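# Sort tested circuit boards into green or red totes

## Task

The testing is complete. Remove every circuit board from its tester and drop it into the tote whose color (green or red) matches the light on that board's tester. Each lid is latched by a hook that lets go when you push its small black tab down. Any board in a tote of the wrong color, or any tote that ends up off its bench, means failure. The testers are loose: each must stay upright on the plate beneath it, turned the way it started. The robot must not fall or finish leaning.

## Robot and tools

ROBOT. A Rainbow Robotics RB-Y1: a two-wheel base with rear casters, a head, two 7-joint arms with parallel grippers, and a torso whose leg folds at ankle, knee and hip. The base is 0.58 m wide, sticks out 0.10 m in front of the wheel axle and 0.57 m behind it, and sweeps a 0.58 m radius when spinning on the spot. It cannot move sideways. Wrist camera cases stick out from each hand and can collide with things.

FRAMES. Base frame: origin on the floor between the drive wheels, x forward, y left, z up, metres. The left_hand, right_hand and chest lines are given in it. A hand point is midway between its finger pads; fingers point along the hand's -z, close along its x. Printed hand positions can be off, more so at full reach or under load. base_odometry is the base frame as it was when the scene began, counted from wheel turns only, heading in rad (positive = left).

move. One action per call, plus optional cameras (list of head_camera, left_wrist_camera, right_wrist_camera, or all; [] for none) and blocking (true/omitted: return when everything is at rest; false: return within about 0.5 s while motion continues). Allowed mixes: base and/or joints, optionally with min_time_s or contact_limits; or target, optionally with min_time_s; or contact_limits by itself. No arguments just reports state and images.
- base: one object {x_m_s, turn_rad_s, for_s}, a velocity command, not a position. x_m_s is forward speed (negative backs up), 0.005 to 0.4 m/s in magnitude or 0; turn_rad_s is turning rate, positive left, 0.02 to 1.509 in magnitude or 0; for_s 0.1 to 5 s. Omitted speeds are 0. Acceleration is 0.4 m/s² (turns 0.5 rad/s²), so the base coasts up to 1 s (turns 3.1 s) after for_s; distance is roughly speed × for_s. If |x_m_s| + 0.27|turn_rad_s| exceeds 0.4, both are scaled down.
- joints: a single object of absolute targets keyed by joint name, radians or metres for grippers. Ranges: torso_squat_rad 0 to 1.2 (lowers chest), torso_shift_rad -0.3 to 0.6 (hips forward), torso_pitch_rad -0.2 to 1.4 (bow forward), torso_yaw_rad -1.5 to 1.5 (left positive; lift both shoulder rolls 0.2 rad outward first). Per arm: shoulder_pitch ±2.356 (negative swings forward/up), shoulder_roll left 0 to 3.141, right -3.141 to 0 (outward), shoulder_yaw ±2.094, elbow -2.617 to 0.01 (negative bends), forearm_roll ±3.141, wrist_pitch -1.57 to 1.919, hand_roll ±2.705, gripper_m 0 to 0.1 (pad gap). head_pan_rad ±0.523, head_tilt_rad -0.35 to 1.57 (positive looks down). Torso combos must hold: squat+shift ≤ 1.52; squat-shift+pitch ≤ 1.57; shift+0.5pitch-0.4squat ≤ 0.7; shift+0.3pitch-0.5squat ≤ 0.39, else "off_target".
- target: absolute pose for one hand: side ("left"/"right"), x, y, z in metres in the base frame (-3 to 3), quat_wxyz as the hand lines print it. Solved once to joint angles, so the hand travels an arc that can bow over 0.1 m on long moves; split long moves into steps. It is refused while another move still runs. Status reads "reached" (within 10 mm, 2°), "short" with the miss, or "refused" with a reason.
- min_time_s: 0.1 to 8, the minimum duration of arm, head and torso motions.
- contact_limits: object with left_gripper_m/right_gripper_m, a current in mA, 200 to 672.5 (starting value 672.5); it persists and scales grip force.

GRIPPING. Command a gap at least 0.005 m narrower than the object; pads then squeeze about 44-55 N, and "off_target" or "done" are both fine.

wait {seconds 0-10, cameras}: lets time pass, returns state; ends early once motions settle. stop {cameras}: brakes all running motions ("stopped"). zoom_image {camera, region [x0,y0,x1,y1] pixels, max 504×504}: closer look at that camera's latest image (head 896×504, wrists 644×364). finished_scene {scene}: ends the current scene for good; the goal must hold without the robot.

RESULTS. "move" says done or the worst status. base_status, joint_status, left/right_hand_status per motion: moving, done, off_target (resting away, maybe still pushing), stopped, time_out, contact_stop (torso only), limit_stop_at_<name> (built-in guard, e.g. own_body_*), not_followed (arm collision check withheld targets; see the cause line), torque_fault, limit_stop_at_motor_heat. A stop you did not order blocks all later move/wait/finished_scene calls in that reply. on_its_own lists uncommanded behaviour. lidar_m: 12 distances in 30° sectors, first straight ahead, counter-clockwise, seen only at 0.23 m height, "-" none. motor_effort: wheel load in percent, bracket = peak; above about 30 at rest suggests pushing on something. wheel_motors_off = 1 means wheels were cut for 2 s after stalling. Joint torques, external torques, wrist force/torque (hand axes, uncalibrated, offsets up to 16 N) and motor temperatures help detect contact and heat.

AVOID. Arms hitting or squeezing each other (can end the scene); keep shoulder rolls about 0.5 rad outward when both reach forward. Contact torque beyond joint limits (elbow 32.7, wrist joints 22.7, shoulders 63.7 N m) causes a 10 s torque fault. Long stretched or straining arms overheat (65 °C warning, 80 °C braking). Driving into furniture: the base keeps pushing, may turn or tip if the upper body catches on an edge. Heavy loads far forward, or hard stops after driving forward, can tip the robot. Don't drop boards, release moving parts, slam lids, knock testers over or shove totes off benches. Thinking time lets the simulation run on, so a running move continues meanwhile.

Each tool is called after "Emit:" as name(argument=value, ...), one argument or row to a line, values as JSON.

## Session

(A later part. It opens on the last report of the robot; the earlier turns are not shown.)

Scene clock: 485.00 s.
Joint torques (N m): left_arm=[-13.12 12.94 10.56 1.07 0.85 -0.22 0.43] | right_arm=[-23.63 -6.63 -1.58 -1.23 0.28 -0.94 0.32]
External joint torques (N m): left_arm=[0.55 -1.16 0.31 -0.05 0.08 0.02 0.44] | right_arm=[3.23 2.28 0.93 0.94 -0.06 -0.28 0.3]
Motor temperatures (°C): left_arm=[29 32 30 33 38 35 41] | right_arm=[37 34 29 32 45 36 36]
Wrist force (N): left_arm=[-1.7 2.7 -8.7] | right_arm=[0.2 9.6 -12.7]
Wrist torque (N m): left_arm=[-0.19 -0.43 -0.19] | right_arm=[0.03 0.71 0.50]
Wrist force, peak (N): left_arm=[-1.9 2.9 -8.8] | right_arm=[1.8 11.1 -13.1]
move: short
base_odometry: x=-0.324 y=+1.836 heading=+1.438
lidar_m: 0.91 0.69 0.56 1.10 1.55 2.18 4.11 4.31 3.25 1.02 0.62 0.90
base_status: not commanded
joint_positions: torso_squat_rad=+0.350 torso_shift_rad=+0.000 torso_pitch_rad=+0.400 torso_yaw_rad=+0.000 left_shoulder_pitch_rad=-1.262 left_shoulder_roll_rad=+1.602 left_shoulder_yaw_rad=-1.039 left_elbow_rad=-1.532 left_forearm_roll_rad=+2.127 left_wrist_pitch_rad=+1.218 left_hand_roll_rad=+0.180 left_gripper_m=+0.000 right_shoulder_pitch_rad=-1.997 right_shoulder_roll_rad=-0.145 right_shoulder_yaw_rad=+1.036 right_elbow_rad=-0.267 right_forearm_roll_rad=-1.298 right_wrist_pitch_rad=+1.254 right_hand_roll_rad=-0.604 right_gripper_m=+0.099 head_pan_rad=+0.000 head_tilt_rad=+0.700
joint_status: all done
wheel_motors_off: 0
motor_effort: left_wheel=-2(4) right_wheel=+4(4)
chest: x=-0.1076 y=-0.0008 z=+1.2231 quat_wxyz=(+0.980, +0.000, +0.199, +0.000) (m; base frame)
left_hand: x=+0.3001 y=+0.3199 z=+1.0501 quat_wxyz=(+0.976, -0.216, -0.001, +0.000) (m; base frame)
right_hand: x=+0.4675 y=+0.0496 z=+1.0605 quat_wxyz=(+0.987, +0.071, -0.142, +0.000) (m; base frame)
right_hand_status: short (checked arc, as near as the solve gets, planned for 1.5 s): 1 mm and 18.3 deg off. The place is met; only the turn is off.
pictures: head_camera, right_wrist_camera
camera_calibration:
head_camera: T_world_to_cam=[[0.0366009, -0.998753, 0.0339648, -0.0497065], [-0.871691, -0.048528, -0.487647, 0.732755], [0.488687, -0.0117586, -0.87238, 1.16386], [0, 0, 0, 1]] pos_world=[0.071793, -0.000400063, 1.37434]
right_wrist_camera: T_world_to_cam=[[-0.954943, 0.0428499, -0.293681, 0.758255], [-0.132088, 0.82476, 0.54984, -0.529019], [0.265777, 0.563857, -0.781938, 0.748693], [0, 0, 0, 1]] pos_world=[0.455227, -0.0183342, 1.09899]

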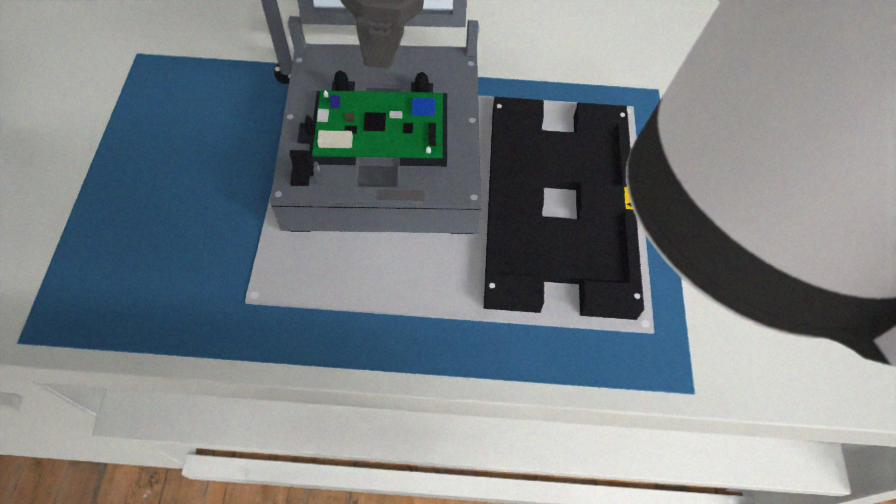

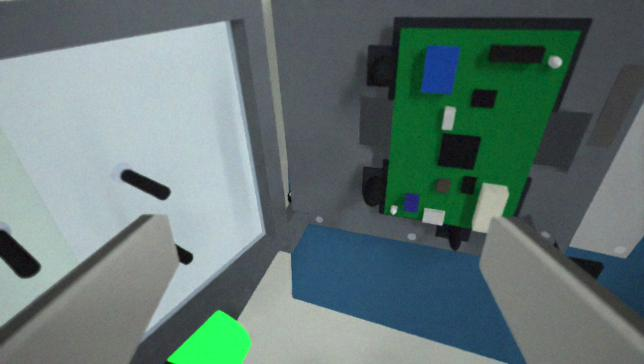

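Emit:
move(
  target={"side":"right","x":0.33,"y":0.0,"z":1.13,"quat_wxyz":[1,0,0,0]},
  min_time_s=1.2,
  cameras=[],
)

Emit:
move(
  base={"x_m_s":0.1,"for_s":0.8},
  cameras=[],
)

Emit:
move(
  target={"side":"right","x":0.388,"y":0.06,"z":1.05,"quat_wxyz":[1,0,0,0]},
  min_time_s=1.5,
  cameras=["head_camera","right_wrist_camera"],
)

Scene clock: 497.33 s.
Joint torques (N m): left_arm=[-12.72 12.77 10.21 1.29 0.91 -0.21 0.38] | right_arm=[-22.53 -7.16 -8.57 0.72 0.11 -0.27 0.22]
External joint torques (N m): left_arm=[0.95 -1.33 -0.05 0.17 0.14 0.02 0.38] | right_arm=[1.47 0.97 1.05 -0.24 -0.12 -0.26 0.22]
Motor temperatures (°C): left_arm=[29 32 30 33 38 35 41] | right_arm=[37 34 29 32 45 36 36]
Wrist force (N): left_arm=[-1.7 2.6 -8.6] | right_arm=[2.1 10.6 -13.3]
Wrist torque (N m): left_arm=[-0.18 -0.43 -0.21] | right_arm=[-0.04 0.86 0.50]
Wrist force, peak (N): left_arm=[-1.6 2.6 -9.2] | right_arm=[2.2 10.9 -13.4]
move: done
base_odometry: x=-0.324 y=+1.836 heading=+1.438
lidar_m: 0.90 0.68 0.55 1.11 1.55 2.19 4.10 4.30 3.25 1.02 0.62 0.90
base_status: not commanded
joint_positions: torso_squat_rad=+0.350 torso_shift_rad=+0.000 torso_pitch_rad=+0.400 torso_yaw_rad=+0.000 left_shoulder_pitch_rad=-1.262 left_shoulder_roll_rad=+1.602 left_shoulder_yaw_rad=-1.039 left_elbow_rad=-1.532 left_forearm_roll_rad=+2.127 left_wrist_pitch_rad=+1.218 left_hand_roll_rad=+0.180 left_gripper_m=+0.000 right_shoulder_pitch_rad=-2.052 right_shoulder_roll_rad=-0.632 right_shoulder_yaw_rad=+1.240 right_elbow_rad=-1.256 right_forearm_roll_rad=-1.694 right_wrist_pitch_rad=+1.650 right_hand_roll_rad=-1.152 right_gripper_m=+0.099 head_pan_rad=+0.000 head_tilt_rad=+0.700
joint_status: all done
wheel_motors_off: 0
motor_effort: left_wheel=-2(4) right_wheel=+4(5)
chest: x=-0.1076 y=-0.0007 z=+1.2231 quat_wxyz=(+0.980, +0.000, +0.199, +0.000) (m; base frame)
left_hand: x=+0.3001 y=+0.3199 z=+1.0501 quat_wxyz=(+0.976, -0.216, -0.001, +0.000) (m; base frame)
right_hand: x=+0.3301 y=+0.0000 z=+1.1302 quat_wxyz=(+1.000, +0.000, +0.000, +0.000) (m; base frame)
right_hand_status: reached (checked arc, planned for 1.3 s): 0 mm and 0.0 deg off.
pictures: none
No camera images: "cameras" was empty.

Scene clock: 498.67 s.
Joint torques (N m): left_arm=[-12.63 12.87 10.58 1.08 0.91 -0.26 0.4] | right_arm=[-22.24 -7.18 -8.83 1.05 0.07 -0.17 0.27]
External joint torques (N m): left_arm=[1.04 -1.23 0.33 -0.03 0.14 -0.02 0.41] | right_arm=[1.76 0.95 0.79 0.08 -0.17 -0.17 0.27]
Motor temperatures (°C): left_arm=[29 32 30 33 38 35 41] | right_arm=[37 34 29 32 45 36 36]
Wrist force (N): left_arm=[-1.6 2.5 -8.8] | right_arm=[2.3 10.9 -13.0]
Wrist torque (N m): left_arm=[-0.16 -0.41 -0.21] | right_arm=[-0.08 0.88 0.51]
Wrist force, peak (N): left_arm=[-1.8 2.7 -9.0] | right_arm=[2.3 10.9 -13.3]
move: done
base_odometry: x=-0.313 y=+1.916 heading=+1.438
lidar_m: 0.82 0.68 0.52 0.82 1.54 2.18 4.19 4.32 3.25 0.62 0.62 0.86
base_status: done (sent for 0.8 of 0.8 s)
joint_positions: torso_squat_rad=+0.350 torso_shift_rad=+0.000 torso_pitch_rad=+0.400 torso_yaw_rad=+0.000 left_shoulder_pitch_rad=-1.262 left_shoulder_roll_rad=+1.602 left_shoulder_yaw_rad=-1.039 left_elbow_rad=-1.532 left_forearm_roll_rad=+2.127 left_wrist_pitch_rad=+1.218 left_hand_roll_rad=+0.180 left_gripper_m=+0.000 right_shoulder_pitch_rad=-2.052 right_shoulder_roll_rad=-0.632 right_shoulder_yaw_rad=+1.240 right_elbow_rad=-1.256 right_forearm_roll_rad=-1.694 right_wrist_pitch_rad=+1.650 right_hand_roll_rad=-1.152 right_gripper_m=+0.099 head_pan_rad=+0.000 head_tilt_rad=+0.700
joint_status: not commanded
wheel_motors_off: 0
motor_effort: left_wheel=-4(19) right_wheel=+1(25)
chest: x=-0.1075 y=-0.0007 z=+1.2231 quat_wxyz=(+0.980, +0.000, +0.199, +0.000) (m; base frame)
left_hand: x=+0.3001 y=+0.3199 z=+1.0500 quat_wxyz=(+0.976, -0.216, -0.001, +0.000) (m; base frame)
right_hand: x=+0.3302 y=+0.0000 z=+1.1301 quat_wxyz=(+1.000, +0.000, +0.000, +0.000) (m; base frame)
pictures: none
No camera images: "cameras" was empty.

Scene clock: 500.53 s.
Joint torques (N m): left_arm=[-12.65 12.85 10.63 1.18 0.87 -0.21 0.45] | right_arm=[-23.71 -8.85 -1.71 1.18 0.31 -0.18 0.06]
External joint torques (N m): left_arm=[1.01 -1.25 0.38 0.06 0.11 0.03 0.45] | right_arm=[1.91 0.27 0.84 0.79 0.05 -0.1 0.06]
Motor temperatures (°C): left_arm=[29 32 30 33 38 35 41] | right_arm=[37 34 29 32 45 36 36]
Wrist force (N): left_arm=[-1.7 2.6 -8.8] | right_arm=[2.1 10.6 -13.0]
Wrist torque (N m): left_arm=[-0.18 -0.42 -0.21] | right_arm=[-0.04 0.84 0.52]
Wrist force, peak (N): left_arm=[-1.5 2.7 -9.1] | right_arm=[1.5 11.4 -13.4]
move: done
base_odometry: x=-0.313 y=+1.916 heading=+1.438
lidar_m: 0.82 0.67 0.52 0.82 1.54 2.19 4.20 4.32 3.26 0.62 0.61 0.85
base_status: not commanded
joint_positions: torso_squat_rad=+0.350 torso_shift_rad=+0.000 torso_pitch_rad=+0.400 torso_yaw_rad=+0.000 left_shoulder_pitch_rad=-1.262 left_shoulder_roll_rad=+1.602 left_shoulder_yaw_rad=-1.039 left_elbow_rad=-1.532 left_forearm_roll_rad=+2.127 left_wrist_pitch_rad=+1.218 left_hand_roll_rad=+0.180 left_gripper_m=+0.000 right_shoulder_pitch_rad=-2.058 right_shoulder_roll_rad=-0.081 right_shoulder_yaw_rad=+1.290 right_elbow_rad=-0.267 right_forearm_roll_rad=-1.603 right_wrist_pitch_rad=+1.506 right_hand_roll_rad=-0.683 right_gripper_m=+0.099 head_pan_rad=+0.000 head_tilt_rad=+0.700
joint_status: all done
wheel_motors_off: 0
motor_effort: left_wheel=-5(6) right_wheel=+3(3)
chest: x=-0.1076 y=-0.0007 z=+1.2231 quat_wxyz=(+0.980, +0.000, +0.199, +0.000) (m; base frame)
left_hand: x=+0.3001 y=+0.3199 z=+1.0501 quat_wxyz=(+0.976, -0.216, -0.001, +0.000) (m; base frame)
right_hand: x=+0.3875 y=+0.0598 z=+1.0502 quat_wxyz=(+1.000, +0.008, -0.013, +0.000) (m; base frame)
right_hand_status: reached (checked arc, as near as the solve gets, planned for 1.5 s): 1 mm and 1.7 deg off.
pictures: head_camera, right_wrist_camera
camera_calibration:
head_camera: T_world_to_cam=[[0.0366045, -0.998752, 0.0339805, -0.0497162], [-0.871731, -0.0485379, -0.487576, 0.732702], [0.488616, -0.0117744, -0.872419, 1.16387], [0, 0, 0, 1]] pos_world=[0.0718511, -0.000386355, 1.37432]
right_wrist_camera: T_world_to_cam=[[-0.998904, 0.0205278, -0.0420662, 0.432449], [-0.0010244, 0.888901, 0.458098, -0.500694], [0.0467965, 0.457639, -0.887906, 0.958682], [0, 0, 0, 1]] pos_world=[0.386599, -0.00254032, 1.09878]

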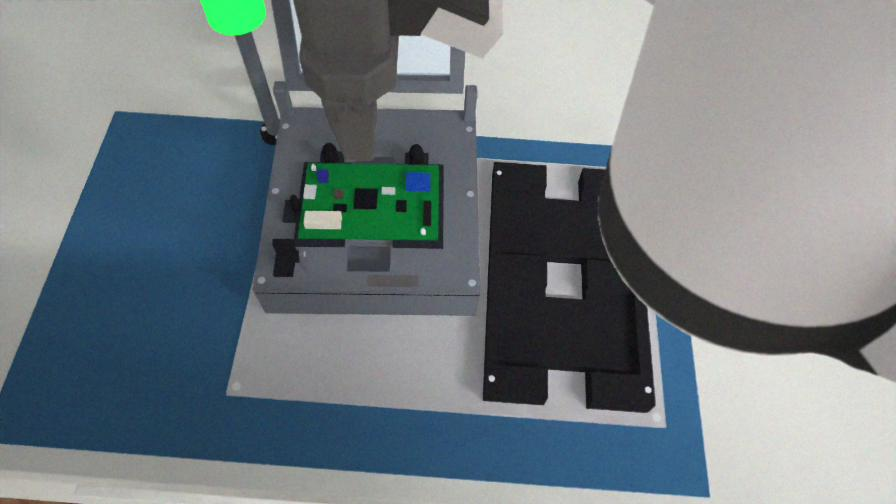

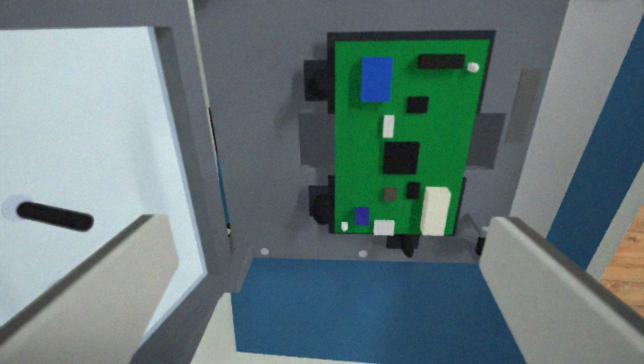

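Emit:
move(
  target={"side":"right","x":0.345,"y":0.067,"z":1.01,"quat_wxyz":[1,0,0,0]},
  min_time_s=1.5,
  cameras=["head_camera","right_wrist_camera"],
)

Scene clock: 520.83 s.
Joint torques (N m): left_arm=[-12.84 12.9 10.71 1.11 0.88 -0.21 0.32] | right_arm=[-22.11 -8.32 -6.18 -0.18 0.13 -0.2 -0.1]
External joint torques (N m): left_arm=[0.83 -1.2 0.45 0 0.12 0.03 0.32] | right_arm=[2.84 -0.63 0.86 -0.22 -0.1 -0.2 -0.1]
Motor temperatures (°C): left_arm=[29 32 30 33 38 35 41] | right_arm=[37 34 29 32 45 36 36]
Wrist force (N): left_arm=[-1.8 2.7 -8.7] | right_arm=[2.3 10.5 -12.9]
Wrist torque (N m): left_arm=[-0.20 -0.43 -0.21] | right_arm=[-0.01 0.86 0.54]
Wrist force, peak (N): left_arm=[-1.7 3.1 -9.1] | right_arm=[2.2 11.1 -13.5]
move: done
base_odometry: x=-0.313 y=+1.916 heading=+1.438
lidar_m: 0.83 0.68 0.52 0.82 1.54 2.18 4.20 4.33 3.26 0.62 0.62 0.86
base_status: not commanded
joint_positions: torso_squat_rad=+0.350 torso_shift_rad=+0.000 torso_pitch_rad=+0.400 torso_yaw_rad=+0.000 left_shoulder_pitch_rad=-1.262 left_shoulder_roll_rad=+1.602 left_shoulder_yaw_rad=-1.039 left_elbow_rad=-1.532 left_forearm_roll_rad=+2.127 left_wrist_pitch_rad=+1.218 left_hand_roll_rad=+0.180 left_gripper_m=+0.000 right_shoulder_pitch_rad=-1.931 right_shoulder_roll_rad=-0.255 right_shoulder_yaw_rad=+1.328 right_elbow_rad=-0.806 right_forearm_roll_rad=-1.557 right_wrist_pitch_rad=+1.460 right_hand_roll_rad=-1.020 right_gripper_m=+0.099 head_pan_rad=+0.000 head_tilt_rad=+0.700
joint_status: all done
wheel_motors_off: 0
motor_effort: left_wheel=-5(5) right_wheel=+1(4)
chest: x=-0.1076 y=-0.0008 z=+1.2231 quat_wxyz=(+0.980, +0.000, +0.199, +0.000) (m; base frame)
left_hand: x=+0.3001 y=+0.3199 z=+1.0501 quat_wxyz=(+0.976, -0.216, -0.001, +0.000) (m; base frame)
right_hand: x=+0.3449 y=+0.0672 z=+1.0103 quat_wxyz=(+1.000, +0.000, +0.001, +0.000) (m; base frame)
right_hand_status: reached (checked arc, planned for 1.5 s): 0 mm and 0.1 deg off.
pictures: head_camera, right_wrist_camera
camera_calibration:
head_camera: T_world_to_cam=[[0.0365986, -0.998753, 0.0339555, -0.0497021], [-0.871726, -0.0485206, -0.487586, 0.732708], [0.488625, -0.0117549, -0.872414, 1.16387], [0, 0, 0, 1]] pos_world=[0.0718415, -0.000407456, 1.37432]
right_wrist_camera: T_world_to_cam=[[-0.999684, 0.0197754, -0.0155008, 0.361591], [0.0108449, 0.896074, 0.443773, -0.479087], [0.0226656, 0.443465, -0.896005, 0.939273], [0, 0, 0, 1]] pos_world=[0.345383, 0.00561221, 1.0598]

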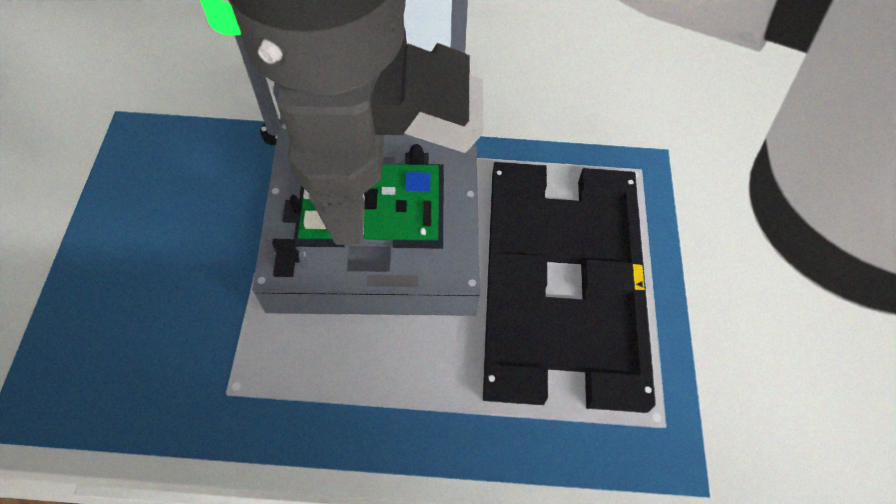

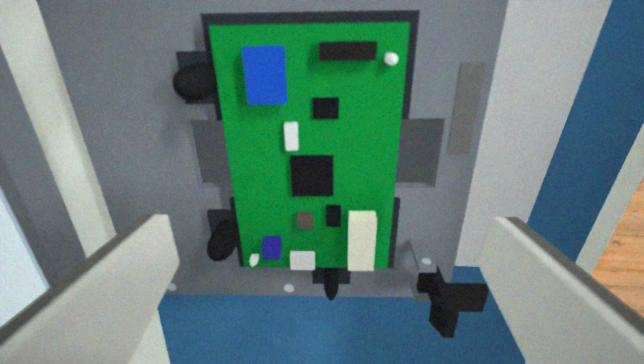

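Emit:
move(
  target={"side":"right","x":0.353,"y":0.063,"z":0.975,"quat_wxyz":[1,0,0,0]},
  min_time_s=1.5,
  cameras=["head_camera","right_wrist_camera"],
)

Emit:
zoom_image(
  camera="head_camera",
  region=[240, 120, 520, 320],
)

Scene clock: 539.07 s.
Joint torques (N m): left_arm=[-12.83 12.95 10.51 1.1 0.92 -0.23 0.37] | right_arm=[-21.62 -4.62 -4.82 0.92 0.35 -0.33 0.33]
External joint torques (N m): left_arm=[0.84 -1.15 0.26 -0.02 0.16 0.01 0.37] | right_arm=[3.4 2.56 1.29 0.97 0.1 -0.32 0.33]
Motor temperatures (°C): left_arm=[29 32 30 33 38 35 41] | right_arm=[37 34 29 32 45 36 36]
Wrist force (N): left_arm=[-1.4 2.7 -8.9] | right_arm=[2.1 10.8 -12.8]
Wrist torque (N m): left_arm=[-0.18 -0.39 -0.21] | right_arm=[-0.06 0.84 0.53]
Wrist force, peak (N): left_arm=[-1.8 2.6 -9.1] | right_arm=[2.3 10.9 -13.3]
move: done
base_odometry: x=-0.313 y=+1.916 heading=+1.438
lidar_m: 0.83 0.67 0.52 0.83 1.54 2.19 4.20 4.32 3.26 0.62 0.62 0.85
base_status: not commanded
joint_positions: torso_squat_rad=+0.350 torso_shift_rad=+0.000 torso_pitch_rad=+0.400 torso_yaw_rad=+0.000 left_shoulder_pitch_rad=-1.262 left_shoulder_roll_rad=+1.602 left_shoulder_yaw_rad=-1.039 left_elbow_rad=-1.532 left_forearm_roll_rad=+2.127 left_wrist_pitch_rad=+1.218 left_hand_roll_rad=+0.180 left_gripper_m=+0.000 right_shoulder_pitch_rad=-1.877 right_shoulder_roll_rad=-0.200 right_shoulder_yaw_rad=+1.351 right_elbow_rad=-0.690 right_forearm_roll_rad=-1.533 right_wrist_pitch_rad=+1.395 right_hand_roll_rad=-0.948 right_gripper_m=+0.099 head_pan_rad=+0.000 head_tilt_rad=+0.700
joint_status: all done
wheel_motors_off: 0
motor_effort: left_wheel=-3(6) right_wheel=+1(5)
chest: x=-0.1076 y=-0.0008 z=+1.2231 quat_wxyz=(+0.980, +0.000, +0.199, +0.000) (m; base frame)
left_hand: x=+0.3001 y=+0.3199 z=+1.0501 quat_wxyz=(+0.976, -0.216, -0.001, +0.000) (m; base frame)
right_hand: x=+0.3530 y=+0.0627 z=+0.9755 quat_wxyz=(+1.000, +0.001, -0.002, +0.000) (m; base frame)
right_hand_status: reached (checked arc, planned for 1.5 s): 1 mm and 0.2 deg off.
pictures: head_camera, right_wrist_camera
camera_calibration:
head_camera: T_world_to_cam=[[0.0365986, -0.998753, 0.0339555, -0.0497021], [-0.871726, -0.0485207, -0.487586, 0.732707], [0.488625, -0.011755, -0.872415, 1.16387], [0, 0, 0, 1]] pos_world=[0.0718416, -0.000407356, 1.37432]
right_wrist_camera: T_world_to_cam=[[-0.999582, 0.020877, -0.0200178, 0.373499], [0.00976939, 0.895123, 0.445712, -0.461158], [0.0272236, 0.44533, -0.894953, 0.907138], [0, 0, 0, 1]] pos_world=[0.353153, 0.00101944, 1.02487]

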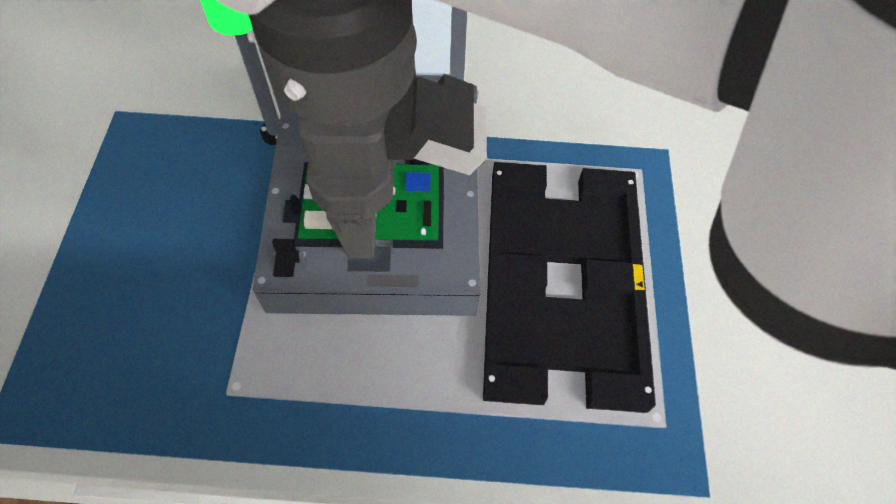

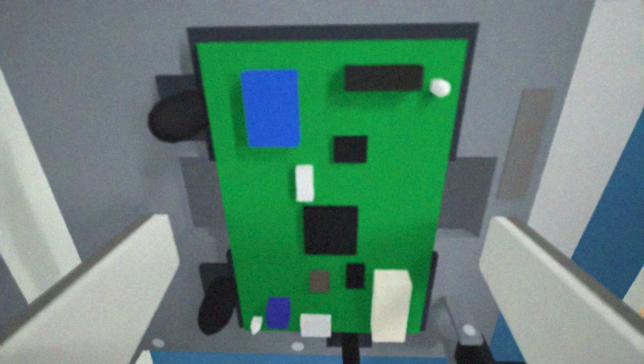

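Scaled by 1.800 from the camera's 896x504 image, which has a finer 1280x720 frame.

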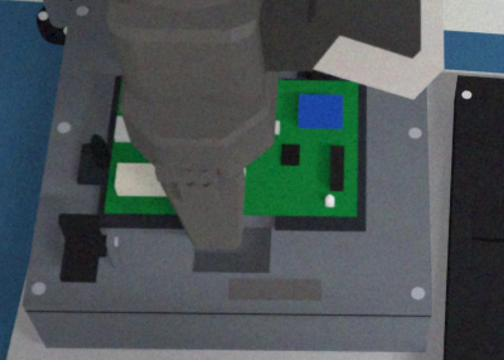

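Emit:
move(
  target={"side":"right","x":0.353,"y":0.059,"z":0.956,"quat_wxyz":[1,0,0,0]},
  min_time_s=1.2,
  cameras=["head_camera","right_wrist_camera"],
)

Emit:
zoom_image(
  camera="head_camera",
  region=[240, 120, 520, 320],
)

Scene clock: 549.60 s.
Joint torques (N m): left_arm=[-12.62 12.87 10.57 1.07 0.86 -0.16 0.39] | right_arm=[-21.32 -4.23 -4.52 0.81 0.38 -0.37 0.36]
External joint torques (N m): left_arm=[1.05 -1.23 0.31 -0.05 0.1 0.08 0.4] | right_arm=[3.62 2.61 1.23 0.9 0.14 -0.36 0.36]
Motor temperatures (°C): left_arm=[29 32 30 33 38 35 41] | right_arm=[37 34 28 32 45 36 36]
Wrist force (N): left_arm=[-1.8 2.9 -8.8] | right_arm=[2.4 10.7 -13.4]
Wrist torque (N m): left_arm=[-0.22 -0.45 -0.20] | right_arm=[-0.04 0.88 0.52]
Wrist force, peak (N): left_arm=[-1.7 2.9 -9.0] | right_arm=[2.2 11.1 -13.4]
move: done
base_odometry: x=-0.313 y=+1.916 heading=+1.438
lidar_m: 0.83 0.68 0.52 0.82 1.55 2.18 4.19 4.32 3.26 0.62 0.62 0.85
base_status: not commanded
joint_positions: torso_squat_rad=+0.350 torso_shift_rad=+0.000 torso_pitch_rad=+0.400 torso_yaw_rad=+0.000 left_shoulder_pitch_rad=-1.262 left_shoulder_roll_rad=+1.602 left_shoulder_yaw_rad=-1.039 left_elbow_rad=-1.532 left_forearm_roll_rad=+2.127 left_wrist_pitch_rad=+1.218 left_hand_roll_rad=+0.180 left_gripper_m=+0.000 right_shoulder_pitch_rad=-1.845 right_shoulder_roll_rad=-0.178 right_shoulder_yaw_rad=+1.364 right_elbow_rad=-0.649 right_forearm_roll_rad=-1.522 right_wrist_pitch_rad=+1.363 right_hand_roll_rad=-0.922 right_gripper_m=+0.099 head_pan_rad=+0.000 head_tilt_rad=+0.700
joint_status: all done
wheel_motors_off: 0
motor_effort: left_wheel=-5(6) right_wheel=+1(4)
chest: x=-0.1076 y=-0.0008 z=+1.2231 quat_wxyz=(+0.980, +0.000, +0.199, +0.000) (m; base frame)
left_hand: x=+0.3001 y=+0.3199 z=+1.0501 quat_wxyz=(+0.976, -0.216, -0.001, +0.000) (m; base frame)
right_hand: x=+0.3533 y=+0.0589 z=+0.9564 quat_wxyz=(+1.000, +0.000, -0.001, +0.000) (m; base frame)
right_hand_status: reached (checked arc, planned for 1.2 s): 0 mm and 0.1 deg off.
pictures: head_camera, right_wrist_camera
camera_calibration:
head_camera: T_world_to_cam=[[0.0365987, -0.998753, 0.0339554, -0.049702], [-0.871726, -0.0485208, -0.487585, 0.732707], [0.488625, -0.0117548, -0.872415, 1.16387], [0, 0, 0, 1]] pos_world=[0.0718418, -0.000407366, 1.37432]
right_wrist_camera: T_world_to_cam=[[-0.999625, 0.0206495, -0.0179875, 0.371567], [0.0105006, 0.895648, 0.444641, -0.448552], [0.0252921, 0.444285, -0.895528, 0.893084], [0, 0, 0, 1]] pos_world=[0.353549, -0.00271203, 1.00591]

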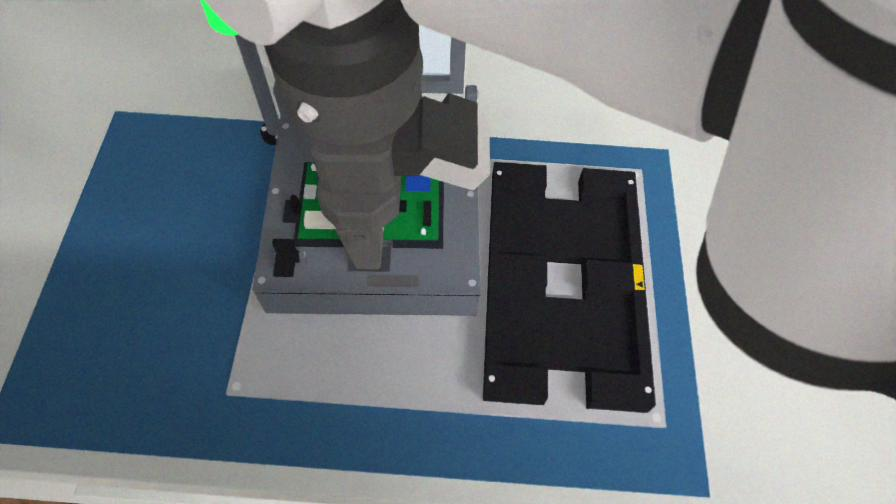

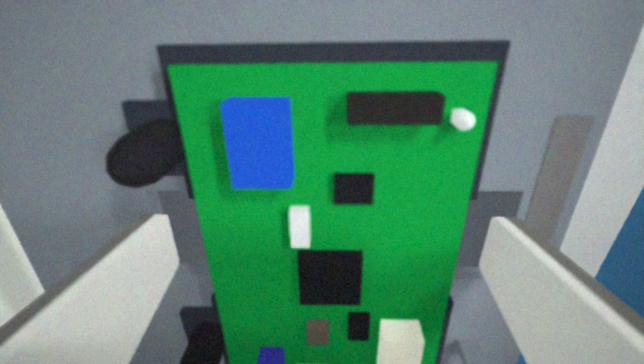

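Scaled by 1.800 from the camera's 896x504 image, which has a finer 1280x720 frame.

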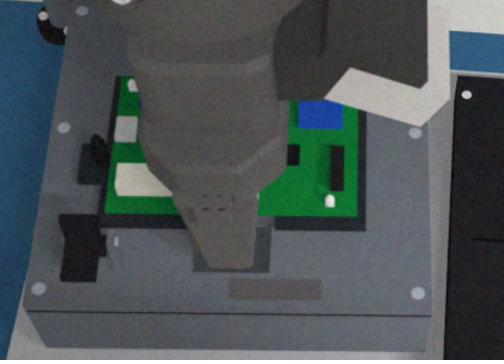

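Emit:
move(
  target={"side":"right","x":0.353,"y":0.058,"z":0.946,"quat_wxyz":[1,0,0,0]},
  min_time_s=1,
  cameras=["head_camera","right_wrist_camera"],
)

Emit:
zoom_image(
  camera="head_camera",
  region=[240, 120, 520, 320],
)

Scene clock: 557.00 s.
Joint torques (N m): left_arm=[-12.65 12.77 10.6 1.15 0.93 -0.2 0.43] | right_arm=[-4.76 -1.99 1.54 2.82 1.08 -2.42 0.6]
External joint torques (N m): left_arm=[1.03 -1.31 0.34 0.02 0.16 0.04 0.43] | right_arm=[20.14 4.72 7.09 2.91 0.83 -2.39 0.6]
Motor temperatures (°C): left_arm=[29 32 30 33 38 35 41] | right_arm=[37 34 28 32 45 36 36]
Wrist force (N): left_arm=[-1.8 2.8 -8.8] | right_arm=[-14.8 4.5 35.4]
Wrist torque (N m): left_arm=[-0.19 -0.45 -0.20] | right_arm=[0.09 -1.14 0.26]
Wrist force, peak (N): left_arm=[-1.9 3.0 -8.9] | right_arm=[-16.1 4.1 36.4]
move: done
base_odometry: x=-0.313 y=+1.916 heading=+1.438
lidar_m: 0.82 0.68 0.52 0.83 1.54 2.18 4.20 4.33 3.25 0.63 0.62 0.85
base_status: not commanded
joint_positions: torso_squat_rad=+0.350 torso_shift_rad=-0.001 torso_pitch_rad=+0.398 torso_yaw_rad=+0.000 left_shoulder_pitch_rad=-1.262 left_shoulder_roll_rad=+1.602 left_shoulder_yaw_rad=-1.039 left_elbow_rad=-1.532 left_forearm_roll_rad=+2.127 left_wrist_pitch_rad=+1.218 left_hand_roll_rad=+0.180 left_gripper_m=+0.000 right_shoulder_pitch_rad=-1.833 right_shoulder_roll_rad=-0.165 right_shoulder_yaw_rad=+1.368 right_elbow_rad=-0.626 right_forearm_roll_rad=-1.517 right_wrist_pitch_rad=+1.346 right_hand_roll_rad=-0.909 right_gripper_m=+0.099 head_pan_rad=+0.000 head_tilt_rad=+0.700
joint_status: all done
wheel_motors_off: 0
motor_effort: left_wheel=-4(6) right_wheel=+3(4)
chest: x=-0.1086 y=-0.0008 z=+1.2233 quat_wxyz=(+0.980, +0.001, +0.198, +0.000) (m; base frame)
left_hand: x=+0.2994 y=+0.3198 z=+1.0511 quat_wxyz=(+0.976, -0.216, -0.002, +0.000) (m; base frame)
right_hand: x=+0.3534 y=+0.0586 z=+0.9499 quat_wxyz=(+1.000, +0.001, -0.003, +0.000) (m; base frame)
right_hand_status: reached (checked arc, planned for 1.0 s): 4 mm and 0.4 deg off.
pictures: head_camera, right_wrist_camera
camera_calibration:
head_camera: T_world_to_cam=[[0.0365026, -0.998758, 0.0339041, -0.0496894], [-0.870784, -0.0484345, -0.489274, 0.734026], [0.490309, -0.0116633, -0.871471, 1.16358], [0, 0, 0, 1]] pos_world=[0.0704775, -0.000504397, 1.37485]
right_wrist_camera: T_world_to_cam=[[-0.999532, 0.0197332, -0.023356, 0.376736], [0.00724075, 0.894896, 0.446217, -0.445648], [0.0297065, 0.445839, -0.89462, 0.884839], [0, 0, 0, 1]] pos_world=[0.353502, -0.00312161, 0.999249]

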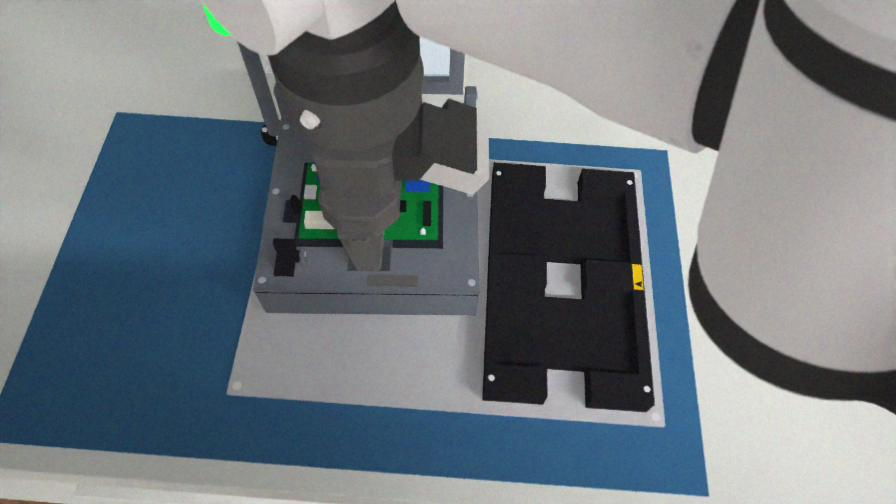

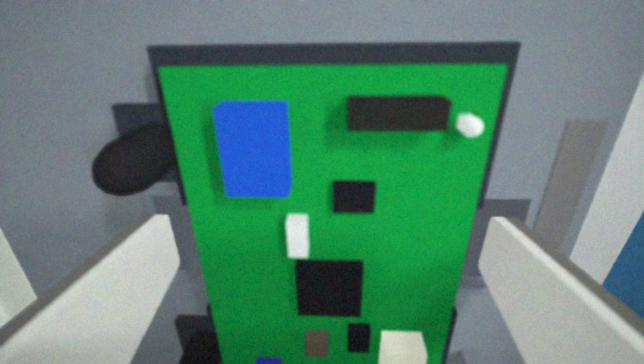

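Scaled by 1.800 from the camera's 896x504 image, which has a finer 1280x720 frame.

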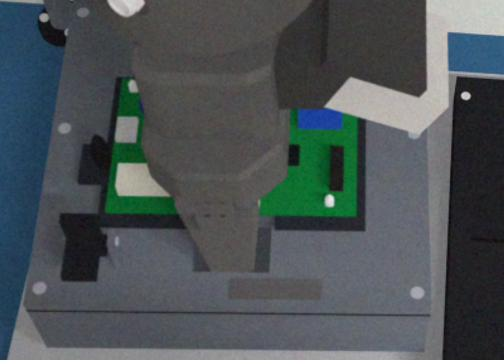

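Emit:
move(
  target={"side":"right","x":0.353,"y":0.058,"z":0.951,"quat_wxyz":[1,0,0,0]},
  min_time_s=0.5,
  cameras=[],
)

Emit:
move(
  joints={"right_gripper_m":0.06},
  cameras=["right_wrist_camera"],
)

Scene clock: 564.13 s.
Joint torques (N m): left_arm=[-12.68 12.99 10.88 1.09 0.98 -0.22 0.45] | right_arm=[-16.1 -5.37 -3.05 2.9 0.93 -0.89 0.33]
External joint torques (N m): left_arm=[1 -1.1 0.62 -0.03 0.21 0.03 0.45] | right_arm=[8.82 1.38 2.43 2.98 0.69 -0.88 0.33]
Motor temperatures (°C): left_arm=[29 32 30 33 38 35 41] | right_arm=[36 34 28 32 45 36 36]
Wrist force (N): left_arm=[-1.6 2.9 -8.8] | right_arm=[-7.4 9.9 9.4]
Wrist torque (N m): left_arm=[-0.21 -0.41 -0.20] | right_arm=[0.09 0.28 0.57]
Wrist force, peak (N): left_arm=[-2.0 2.7 -9.1] | right_arm=[-15.7 4.0 35.7]
move: done
base_odometry: x=-0.313 y=+1.916 heading=+1.438
lidar_m: 0.83 0.68 0.53 0.83 1.55 2.18 4.19 4.33 3.26 0.62 0.61 0.86
base_status: not commanded
joint_positions: torso_squat_rad=+0.350 torso_shift_rad=-0.001 torso_pitch_rad=+0.399 torso_yaw_rad=+0.000 left_shoulder_pitch_rad=-1.262 left_shoulder_roll_rad=+1.602 left_shoulder_yaw_rad=-1.039 left_elbow_rad=-1.532 left_forearm_roll_rad=+2.127 left_wrist_pitch_rad=+1.218 left_hand_roll_rad=+0.180 left_gripper_m=+0.000 right_shoulder_pitch_rad=-1.837 right_shoulder_roll_rad=-0.162 right_shoulder_yaw_rad=+1.365 right_elbow_rad=-0.617 right_forearm_roll_rad=-1.521 right_wrist_pitch_rad=+1.354 right_hand_roll_rad=-0.903 right_gripper_m=+0.099 head_pan_rad=+0.000 head_tilt_rad=+0.700
joint_status: all done
wheel_motors_off: 0
motor_effort: left_wheel=-3(5) right_wheel=+4(5)
chest: x=-0.1083 y=-0.0008 z=+1.2232 quat_wxyz=(+0.980, +0.001, +0.198, +0.000) (m; base frame)
left_hand: x=+0.2996 y=+0.3198 z=+1.0508 quat_wxyz=(+0.976, -0.216, -0.001, +0.000) (m; base frame)
right_hand: x=+0.3535 y=+0.0585 z=+0.9516 quat_wxyz=(+1.000, +0.001, +0.000, +0.000) (m; base frame)
right_hand_status: reached (checked arc, planned for 0.5 s): 1 mm and 0.1 deg off.
pictures: none
No camera images: "cameras" was empty.

Scene clock: 565.07 s.
Joint torques (N m): left_arm=[-12.94 12.79 10.65 1.13 0.87 -0.25 0.39] | right_arm=[-22.78 -6.66 -4.4 1.25 1.01 -1.31 0.17]
External joint torques (N m): left_arm=[0.74 -1.31 0.4 0.01 0.11 -0.01 0.4] | right_arm=[2.13 0.06 1.08 1.35 0.77 -1.3 0.17]
Motor temperatures (°C): left_arm=[29 32 30 33 38 35 41] | right_arm=[36 34 28 32 45 36 36]
Wrist force (N): left_arm=[-1.8 2.7 -8.9] | right_arm=[-5.3 9.7 -9.8]
Wrist torque (N m): left_arm=[-0.18 -0.43 -0.20] | right_arm=[-0.06 1.01 0.65]
Wrist force, peak (N): left_arm=[-1.4 2.9 -9.2] | right_arm=[-2.6 10.6 -14.4]
move: off_target
base_odometry: x=-0.313 y=+1.916 heading=+1.438
lidar_m: 0.82 0.68 0.52 0.83 1.55 2.18 4.20 4.32 3.26 0.62 0.63 0.85
base_status: not commanded
joint_positions: torso_squat_rad=+0.350 torso_shift_rad=+0.000 torso_pitch_rad=+0.400 torso_yaw_rad=+0.000 left_shoulder_pitch_rad=-1.262 left_shoulder_roll_rad=+1.602 left_shoulder_yaw_rad=-1.039 left_elbow_rad=-1.532 left_forearm_roll_rad=+2.127 left_wrist_pitch_rad=+1.218 left_hand_roll_rad=+0.180 left_gripper_m=+0.000 right_shoulder_pitch_rad=-1.836 right_shoulder_roll_rad=-0.162 right_shoulder_yaw_rad=+1.366 right_elbow_rad=-0.617 right_forearm_roll_rad=-1.521 right_wrist_pitch_rad=+1.354 right_hand_roll_rad=-0.903 right_gripper_m=+0.070 head_pan_rad=+0.000 head_tilt_rad=+0.700
joint_status: right_gripper_m off_target (ended at +0.070, target +0.060)
wheel_motors_off: 0
motor_effort: left_wheel=-3(5) right_wheel=+4(5)
chest: x=-0.1077 y=-0.0008 z=+1.2231 quat_wxyz=(+0.980, +0.001, +0.198, +0.000) (m; base frame)
left_hand: x=+0.3000 y=+0.3199 z=+1.0503 quat_wxyz=(+0.976, -0.216, -0.001, +0.000) (m; base frame)
right_hand: x=+0.3534 y=+0.0582 z=+0.9502 quat_wxyz=(+1.000, +0.000, +0.001, +0.000) (m; base frame)
pictures: right_wrist_camera
camera_calibration:
right_wrist_camera: T_world_to_cam=[[-0.999682, 0.0200584, -0.0152518, 0.369024], [0.0111911, 0.895718, 0.444481, -0.445228], [0.0225769, 0.44417, -0.895658, 0.888963], [0, 0, 0, 1]] pos_world=[0.35382, -0.00345381, 0.999731]

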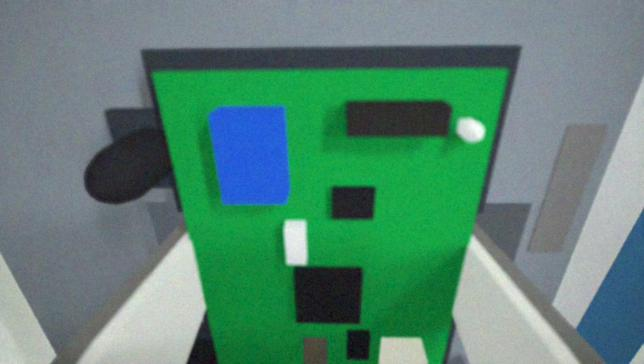

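Gripped at 0.07. Lift slowly.

Emit:
move(
  target={"side":"right","x":0.353,"y":0.058,"z":0.965,"quat_wxyz":[1,0,0,0]},
  min_time_s=1,
  cameras=["right_wrist_camera"],
)

Emit:
move(
  target={"side":"right","x":0.345,"y":0.055,"z":1.03,"quat_wxyz":[1,0,0,0]},
  min_time_s=1.5,
  cameras=["head_camera","right_wrist_camera"],
)

Scene clock: 570.60 s.
Joint torques (N m): left_arm=[-12.68 12.87 10.62 1.28 0.89 -0.16 0.36] | right_arm=[-24.02 -8.11 -7.2 -0.37 -0.2 0.27 -0.28]
External joint torques (N m): left_arm=[0.99 -1.23 0.36 0.16 0.13 0.08 0.37] | right_arm=[0.98 -1.12 -1.29 -0.3 -0.44 0.27 -0.28]
Motor temperatures (°C): left_arm=[29 32 30 33 38 35 41] | right_arm=[37 34 28 32 45 36 36]
Wrist force (N): left_arm=[-1.5 2.7 -8.9] | right_arm=[2.3 10.6 -13.3]
Wrist torque (N m): left_arm=[-0.19 -0.41 -0.21] | right_arm=[-0.02 0.86 0.53]
Wrist force, peak (N): left_arm=[-1.7 2.8 -9.3] | right_arm=[-3.3 13.8 -18.1]
move: done
base_odometry: x=-0.313 y=+1.916 heading=+1.438
lidar_m: 0.83 0.68 0.52 0.83 1.55 2.18 4.19 4.34 3.26 0.62 0.62 0.85
base_status: not commanded
joint_positions: torso_squat_rad=+0.350 torso_shift_rad=+0.000 torso_pitch_rad=+0.400 torso_yaw_rad=+0.000 left_shoulder_pitch_rad=-1.262 left_shoulder_roll_rad=+1.602 left_shoulder_yaw_rad=-1.039 left_elbow_rad=-1.532 left_forearm_roll_rad=+2.127 left_wrist_pitch_rad=+1.218 left_hand_roll_rad=+0.180 left_gripper_m=+0.000 right_shoulder_pitch_rad=-1.857 right_shoulder_roll_rad=-0.191 right_shoulder_yaw_rad=+1.359 right_elbow_rad=-0.668 right_forearm_roll_rad=-1.528 right_wrist_pitch_rad=+1.381 right_hand_roll_rad=-0.929 right_gripper_m=+0.070 head_pan_rad=+0.000 head_tilt_rad=+0.700
joint_status: all done
wheel_motors_off: 0
motor_effort: left_wheel=-3(5) right_wheel=+4(5)
chest: x=-0.1077 y=-0.0008 z=+1.2231 quat_wxyz=(+0.980, +0.001, +0.199, +0.000) (m; base frame)
left_hand: x=+0.3000 y=+0.3199 z=+1.0502 quat_wxyz=(+0.976, -0.216, -0.001, +0.000) (m; base frame)
right_hand: x=+0.3532 y=+0.0582 z=+0.9644 quat_wxyz=(+1.000, -0.001, +0.001, +0.000) (m; base frame)
right_hand_status: reached (checked arc, planned for 1.0 s): 1 mm and 0.2 deg off.
pictures: right_wrist_camera
camera_calibration:
right_wrist_camera: T_world_to_cam=[[-0.999697, 0.0194036, -0.015131, 0.369009], [0.0107197, 0.896955, 0.441991, -0.449008], [0.022148, 0.441695, -0.896892, 0.903135], [0, 0, 0, 1]] pos_world=[0.353708, -0.00333033, 1.01406]

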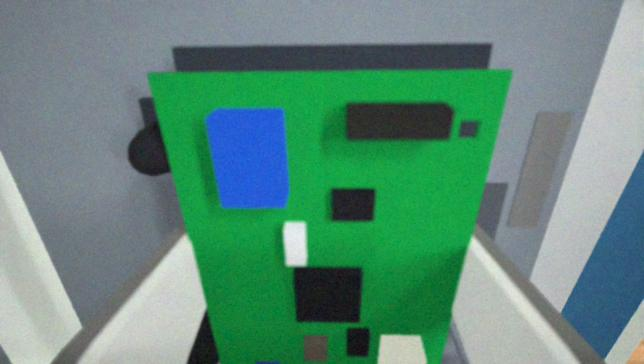

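Scene clock: 572.43 s.
Joint torques (N m): left_arm=[-12.88 12.67 10.65 1.19 0.79 -0.13 0.39] | right_arm=[-24.12 -9.26 -8.54 -0.27 -0.28 0.09 -0.28]
External joint torques (N m): left_arm=[0.79 -1.43 0.39 0.08 0.03 0.11 0.4] | right_arm=[0.9 -1.35 -0.89 -0.38 -0.51 0.08 -0.28]
Motor temperatures (°C): left_arm=[29 32 30 33 38 35 41] | right_arm=[37 34 28 32 45 36 36]
Wrist force (N): left_arm=[-1.7 2.6 -8.9] | right_arm=[2.1 10.7 -13.5]
Wrist torque (N m): left_arm=[-0.17 -0.41 -0.21] | right_arm=[-0.03 0.84 0.53]
Wrist force, peak (N): left_arm=[-1.6 2.5 -9.2] | right_arm=[2.2 10.9 -13.9]
move: done
base_odometry: x=-0.313 y=+1.916 heading=+1.438
lidar_m: 0.82 0.68 0.52 0.83 1.55 2.18 4.19 4.34 3.25 0.62 0.62 0.85
base_status: not commanded
joint_positions: torso_squat_rad=+0.350 torso_shift_rad=+0.000 torso_pitch_rad=+0.400 torso_yaw_rad=+0.000 left_shoulder_pitch_rad=-1.262 left_shoulder_roll_rad=+1.602 left_shoulder_yaw_rad=-1.039 left_elbow_rad=-1.532 left_forearm_roll_rad=+2.127 left_wrist_pitch_rad=+1.218 left_hand_roll_rad=+0.180 left_gripper_m=+0.000 right_shoulder_pitch_rad=-1.949 right_shoulder_roll_rad=-0.323 right_shoulder_yaw_rad=+1.314 right_elbow_rad=-0.890 right_forearm_roll_rad=-1.574 right_wrist_pitch_rad=+1.500 right_hand_roll_rad=-1.042 right_gripper_m=+0.070 head_pan_rad=+0.000 head_tilt_rad=+0.700
joint_status: all done
wheel_motors_off: 0
motor_effort: left_wheel=-3(5) right_wheel=+4(5)
chest: x=-0.1077 y=-0.0008 z=+1.2231 quat_wxyz=(+0.980, +0.001, +0.199, +0.000) (m; base frame)
left_hand: x=+0.3000 y=+0.3199 z=+1.0502 quat_wxyz=(+0.976, -0.216, -0.001, +0.000) (m; base frame)
right_hand: x=+0.3448 y=+0.0548 z=+1.0298 quat_wxyz=(+1.000, -0.003, +0.004, +0.001) (m; base frame)
right_hand_status: reached (checked arc, planned for 1.5 s): 0 mm and 0.5 deg off.
pictures: head_camera, right_wrist_camera
camera_calibration:
head_camera: T_world_to_cam=[[0.0365989, -0.998754, 0.0339195, -0.0496799], [-0.87166, -0.0485049, -0.487705, 0.732783], [0.488743, -0.0117168, -0.872349, 1.16386], [0, 0, 0, 1]] pos_world=[0.0717289, -0.000437738, 1.37436]
right_wrist_camera: T_world_to_cam=[[-0.999774, 0.0189015, -0.00970914, 0.356105], [0.0127259, 0.898507, 0.438774, -0.47228], [0.0170172, 0.438552, -0.898545, 0.967106], [0, 0, 0, 1]] pos_world=[0.345577, -0.00650964, 1.07967]

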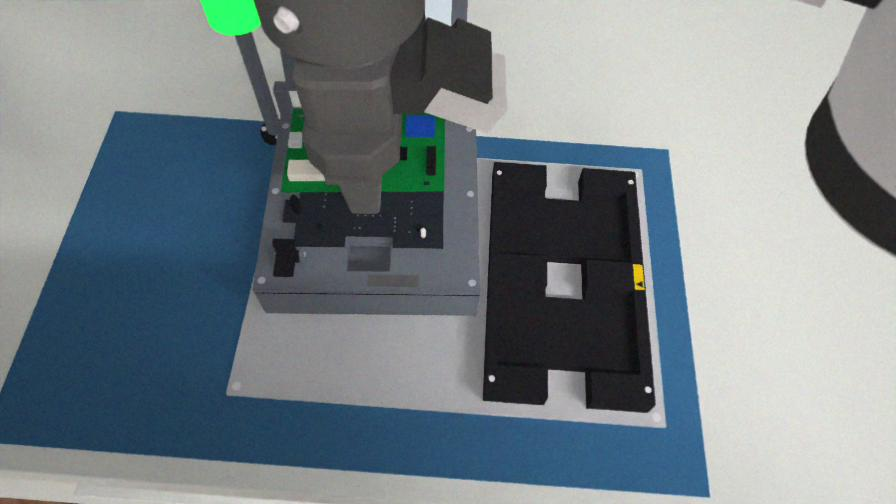

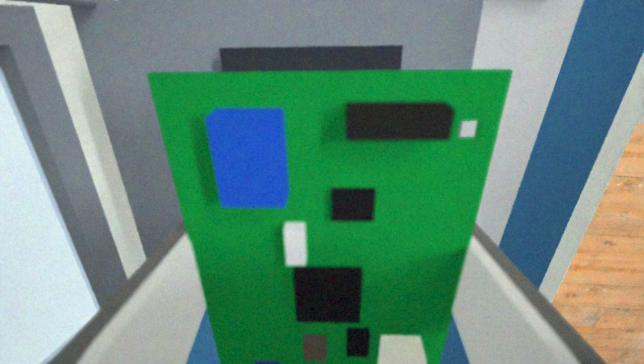

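Emit:
move(
  target={"side":"right","x":0.31,"y":-0.05,"z":1.13,"quat_wxyz":[1,0,0,0]},
  min_time_s=1.3,
  cameras=[],
)

Emit:
move(
  base={"x_m_s":-0.3,"for_s":3.3},
  cameras=["head_camera"],
)

Emit:
move(
  base={"turn_rad_s":-1.0,"for_s":2.505},
  joints={"head_tilt_rad":0.6},
  cameras=["head_camera"],
)

Scene clock: 586.93 s.
Joint torques (N m): left_arm=[-12.86 12.73 10.66 1.1 0.86 -0.19 0.47] | right_arm=[-21.61 -7.12 -10.76 0.64 -0.14 0.05 -0.12]
External joint torques (N m): left_arm=[0.81 -1.37 0.4 -0.02 0.1 0.05 0.48] | right_arm=[0.95 0.34 -0.32 -0.38 -0.37 0.05 -0.12]
Motor temperatures (°C): left_arm=[29 32 30 33 38 35 41] | right_arm=[37 34 29 32 45 36 36]
Wrist force (N): left_arm=[-1.8 2.7 -8.9] | right_arm=[2.3 10.7 -13.5]
Wrist torque (N m): left_arm=[-0.20 -0.42 -0.19] | right_arm=[-0.03 0.88 0.50]
Wrist force, peak (N): left_arm=[-1.7 2.8 -9.0] | right_arm=[2.3 11.2 -14.0]
move: done
base_odometry: x=-0.313 y=+1.916 heading=+1.438
lidar_m: 0.82 0.68 0.52 0.83 1.54 2.18 4.20 4.32 3.27 0.62 0.62 0.85
base_status: not commanded
joint_positions: torso_squat_rad=+0.350 torso_shift_rad=+0.000 torso_pitch_rad=+0.400 torso_yaw_rad=+0.000 left_shoulder_pitch_rad=-1.262 left_shoulder_roll_rad=+1.602 left_shoulder_yaw_rad=-1.039 left_elbow_rad=-1.532 left_forearm_roll_rad=+2.127 left_wrist_pitch_rad=+1.218 left_hand_roll_rad=+0.180 left_gripper_m=+0.000 right_shoulder_pitch_rad=-1.979 right_shoulder_roll_rad=-0.829 right_shoulder_yaw_rad=+1.203 right_elbow_rad=-1.526 right_forearm_roll_rad=-1.702 right_wrist_pitch_rad=+1.653 right_hand_roll_rad=-1.214 right_gripper_m=+0.070 head_pan_rad=+0.000 head_tilt_rad=+0.700
joint_status: all done
wheel_motors_off: 0
motor_effort: left_wheel=-3(5) right_wheel=+4(6)
chest: x=-0.1076 y=-0.0008 z=+1.2231 quat_wxyz=(+0.980, +0.000, +0.199, +0.000) (m; base frame)
left_hand: x=+0.3000 y=+0.3199 z=+1.0502 quat_wxyz=(+0.976, -0.216, -0.001, +0.000) (m; base frame)
right_hand: x=+0.3100 y=-0.0500 z=+1.1301 quat_wxyz=(+1.000, +0.000, +0.000, +0.000) (m; base frame)
right_hand_status: reached (checked arc, planned for 1.3 s): 0 mm and 0.0 deg off.
pictures: none
No camera images: "cameras" was empty.

Scene clock: 591.33 s.
Joint torques (N m): left_arm=[-12.93 12.97 10.69 1.15 0.87 -0.19 0.38] | right_arm=[-21.34 -7.45 -11.03 1.18 -0.03 0.01 -0.1]
External joint torques (N m): left_arm=[0.74 -1.13 0.43 0.03 0.1 0.05 0.38] | right_arm=[1.21 0.02 -0.6 0.15 -0.26 0.01 -0.1]
Motor temperatures (°C): left_arm=[29 32 30 33 38 35 41] | right_arm=[37 34 29 32 45 36 36]
Wrist force (N): left_arm=[-1.6 2.7 -8.8] | right_arm=[2.6 10.6 -13.5]
Wrist torque (N m): left_arm=[-0.19 -0.40 -0.19] | right_arm=[-0.02 0.90 0.51]
Wrist force, peak (N): left_arm=[-2.4 3.0 -8.9] | right_arm=[2.7 10.7 -13.9]
move: done
base_odometry: x=-0.445 y=+0.934 heading=+1.437
lidar_m: 1.81 1.28 1.55 1.50 1.58 2.23 3.19 3.34 3.21 3.13 1.52 1.26
base_status: done (sent for 3.3 of 3.3 s)
joint_positions: torso_squat_rad=+0.350 torso_shift_rad=+0.000 torso_pitch_rad=+0.400 torso_yaw_rad=+0.000 left_shoulder_pitch_rad=-1.262 left_shoulder_roll_rad=+1.602 left_shoulder_yaw_rad=-1.039 left_elbow_rad=-1.532 left_forearm_roll_rad=+2.127 left_wrist_pitch_rad=+1.218 left_hand_roll_rad=+0.180 left_gripper_m=+0.000 right_shoulder_pitch_rad=-1.979 right_shoulder_roll_rad=-0.829 right_shoulder_yaw_rad=+1.203 right_elbow_rad=-1.526 right_forearm_roll_rad=-1.702 right_wrist_pitch_rad=+1.653 right_hand_roll_rad=-1.214 right_gripper_m=+0.070 head_pan_rad=+0.000 head_tilt_rad=+0.700
joint_status: not commanded
wheel_motors_off: 0
motor_effort: left_wheel=-1(25) right_wheel=+5(26)
chest: x=-0.1076 y=-0.0008 z=+1.2231 quat_wxyz=(+0.980, +0.000, +0.199, +0.000) (m; base frame)
left_hand: x=+0.3000 y=+0.3199 z=+1.0502 quat_wxyz=(+0.976, -0.216, -0.001, +0.000) (m; base frame)
right_hand: x=+0.3100 y=-0.0500 z=+1.1301 quat_wxyz=(+1.000, +0.000, +0.000, +0.000) (m; base frame)
pictures: head_camera
camera_calibration:
head_camera: T_world_to_cam=[[0.0365951, -0.998754, 0.0339434, -0.0496994], [-0.871668, -0.0485131, -0.48769, 0.73279], [0.488729, -0.0117403, -0.872357, 1.16385], [0, 0, 0, 1]] pos_world=[0.0717598, -0.000423551, 1.37435]

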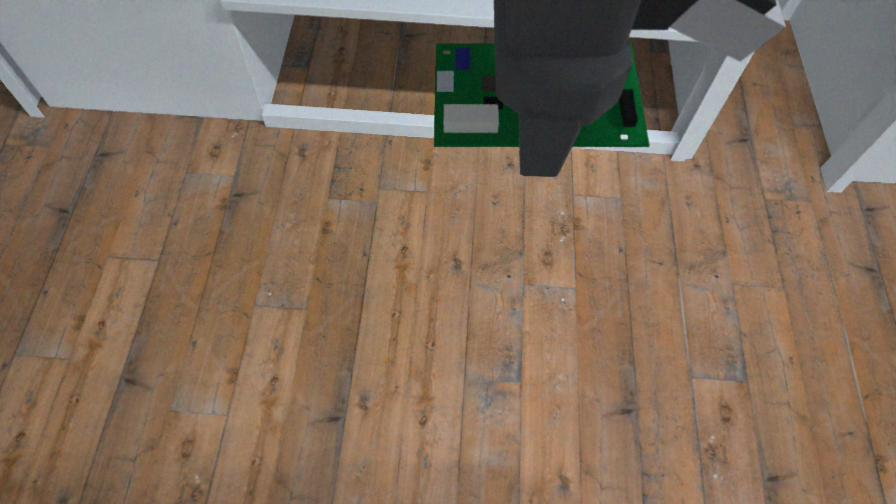

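Scene clock: 596.13 s.
Joint torques (N m): left_arm=[-12.81 12.86 10.59 1.12 0.84 -0.23 0.5] | right_arm=[-21.47 -7.18 -10.52 1.13 -0.13 0.08 -0.09]
External joint torques (N m): left_arm=[0.86 -1.24 0.34 0 0.07 0.01 0.51] | right_arm=[1.08 0.29 -0.08 0.1 -0.36 0.08 -0.09]
Motor temperatures (°C): left_arm=[29 32 30 33 38 35 41] | right_arm=[37 34 29 32 45 36 36]
Wrist force (N): left_arm=[-1.5 2.8 -8.7] | right_arm=[2.2 10.6 -13.5]
Wrist torque (N m): left_arm=[-0.20 -0.42 -0.20] | right_arm=[-0.03 0.84 0.50]
Wrist force, peak (N): left_arm=[-1.7 3.0 -9.0] | right_arm=[2.2 10.9 -13.8]
move: done
base_odometry: x=-0.445 y=+0.934 heading=-1.062
lidar_m: 3.80 3.12 2.93 1.44 1.26 1.28 1.28 1.54 1.53 1.69 2.59 3.20
base_status: done (sent for 2.5 of 2.5 s)
joint_positions: torso_squat_rad=+0.350 torso_shift_rad=+0.000 torso_pitch_rad=+0.400 torso_yaw_rad=+0.000 left_shoulder_pitch_rad=-1.262 left_shoulder_roll_rad=+1.602 left_shoulder_yaw_rad=-1.039 left_elbow_rad=-1.532 left_forearm_roll_rad=+2.127 left_wrist_pitch_rad=+1.218 left_hand_roll_rad=+0.180 left_gripper_m=+0.000 right_shoulder_pitch_rad=-1.979 right_shoulder_roll_rad=-0.829 right_shoulder_yaw_rad=+1.203 right_elbow_rad=-1.526 right_forearm_roll_rad=-1.702 right_wrist_pitch_rad=+1.653 right_hand_roll_rad=-1.214 right_gripper_m=+0.070 head_pan_rad=+0.000 head_tilt_rad=+0.600
joint_status: all done
wheel_motors_off: 0
motor_effort: left_wheel=+2(28) right_wheel=+0(24)
chest: x=-0.1076 y=-0.0008 z=+1.2231 quat_wxyz=(+0.980, +0.000, +0.199, +0.000) (m; base frame)
left_hand: x=+0.3000 y=+0.3199 z=+1.0502 quat_wxyz=(+0.976, -0.216, -0.001, +0.000) (m; base frame)
right_hand: x=+0.3100 y=-0.0499 z=+1.1301 quat_wxyz=(+1.000, +0.000, +0.000, +0.000) (m; base frame)
pictures: head_camera
camera_calibration:
head_camera: T_world_to_cam=[[0.0329375, -0.998755, 0.0374659, -0.0546373], [-0.818652, -0.0484642, -0.572241, 0.851577], [0.573345, -0.0118234, -0.819229, 1.09033], [0, 0, 0, 1]] pos_world=[0.0738118, -0.000406857, 1.38258]

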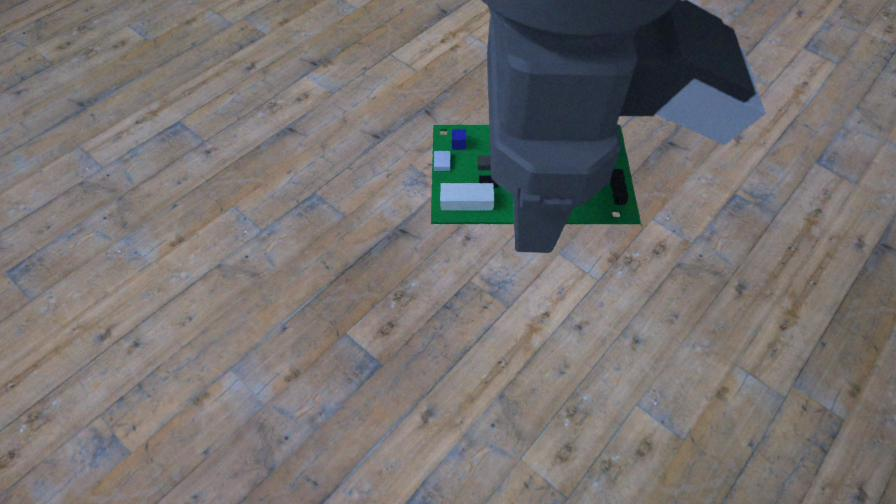

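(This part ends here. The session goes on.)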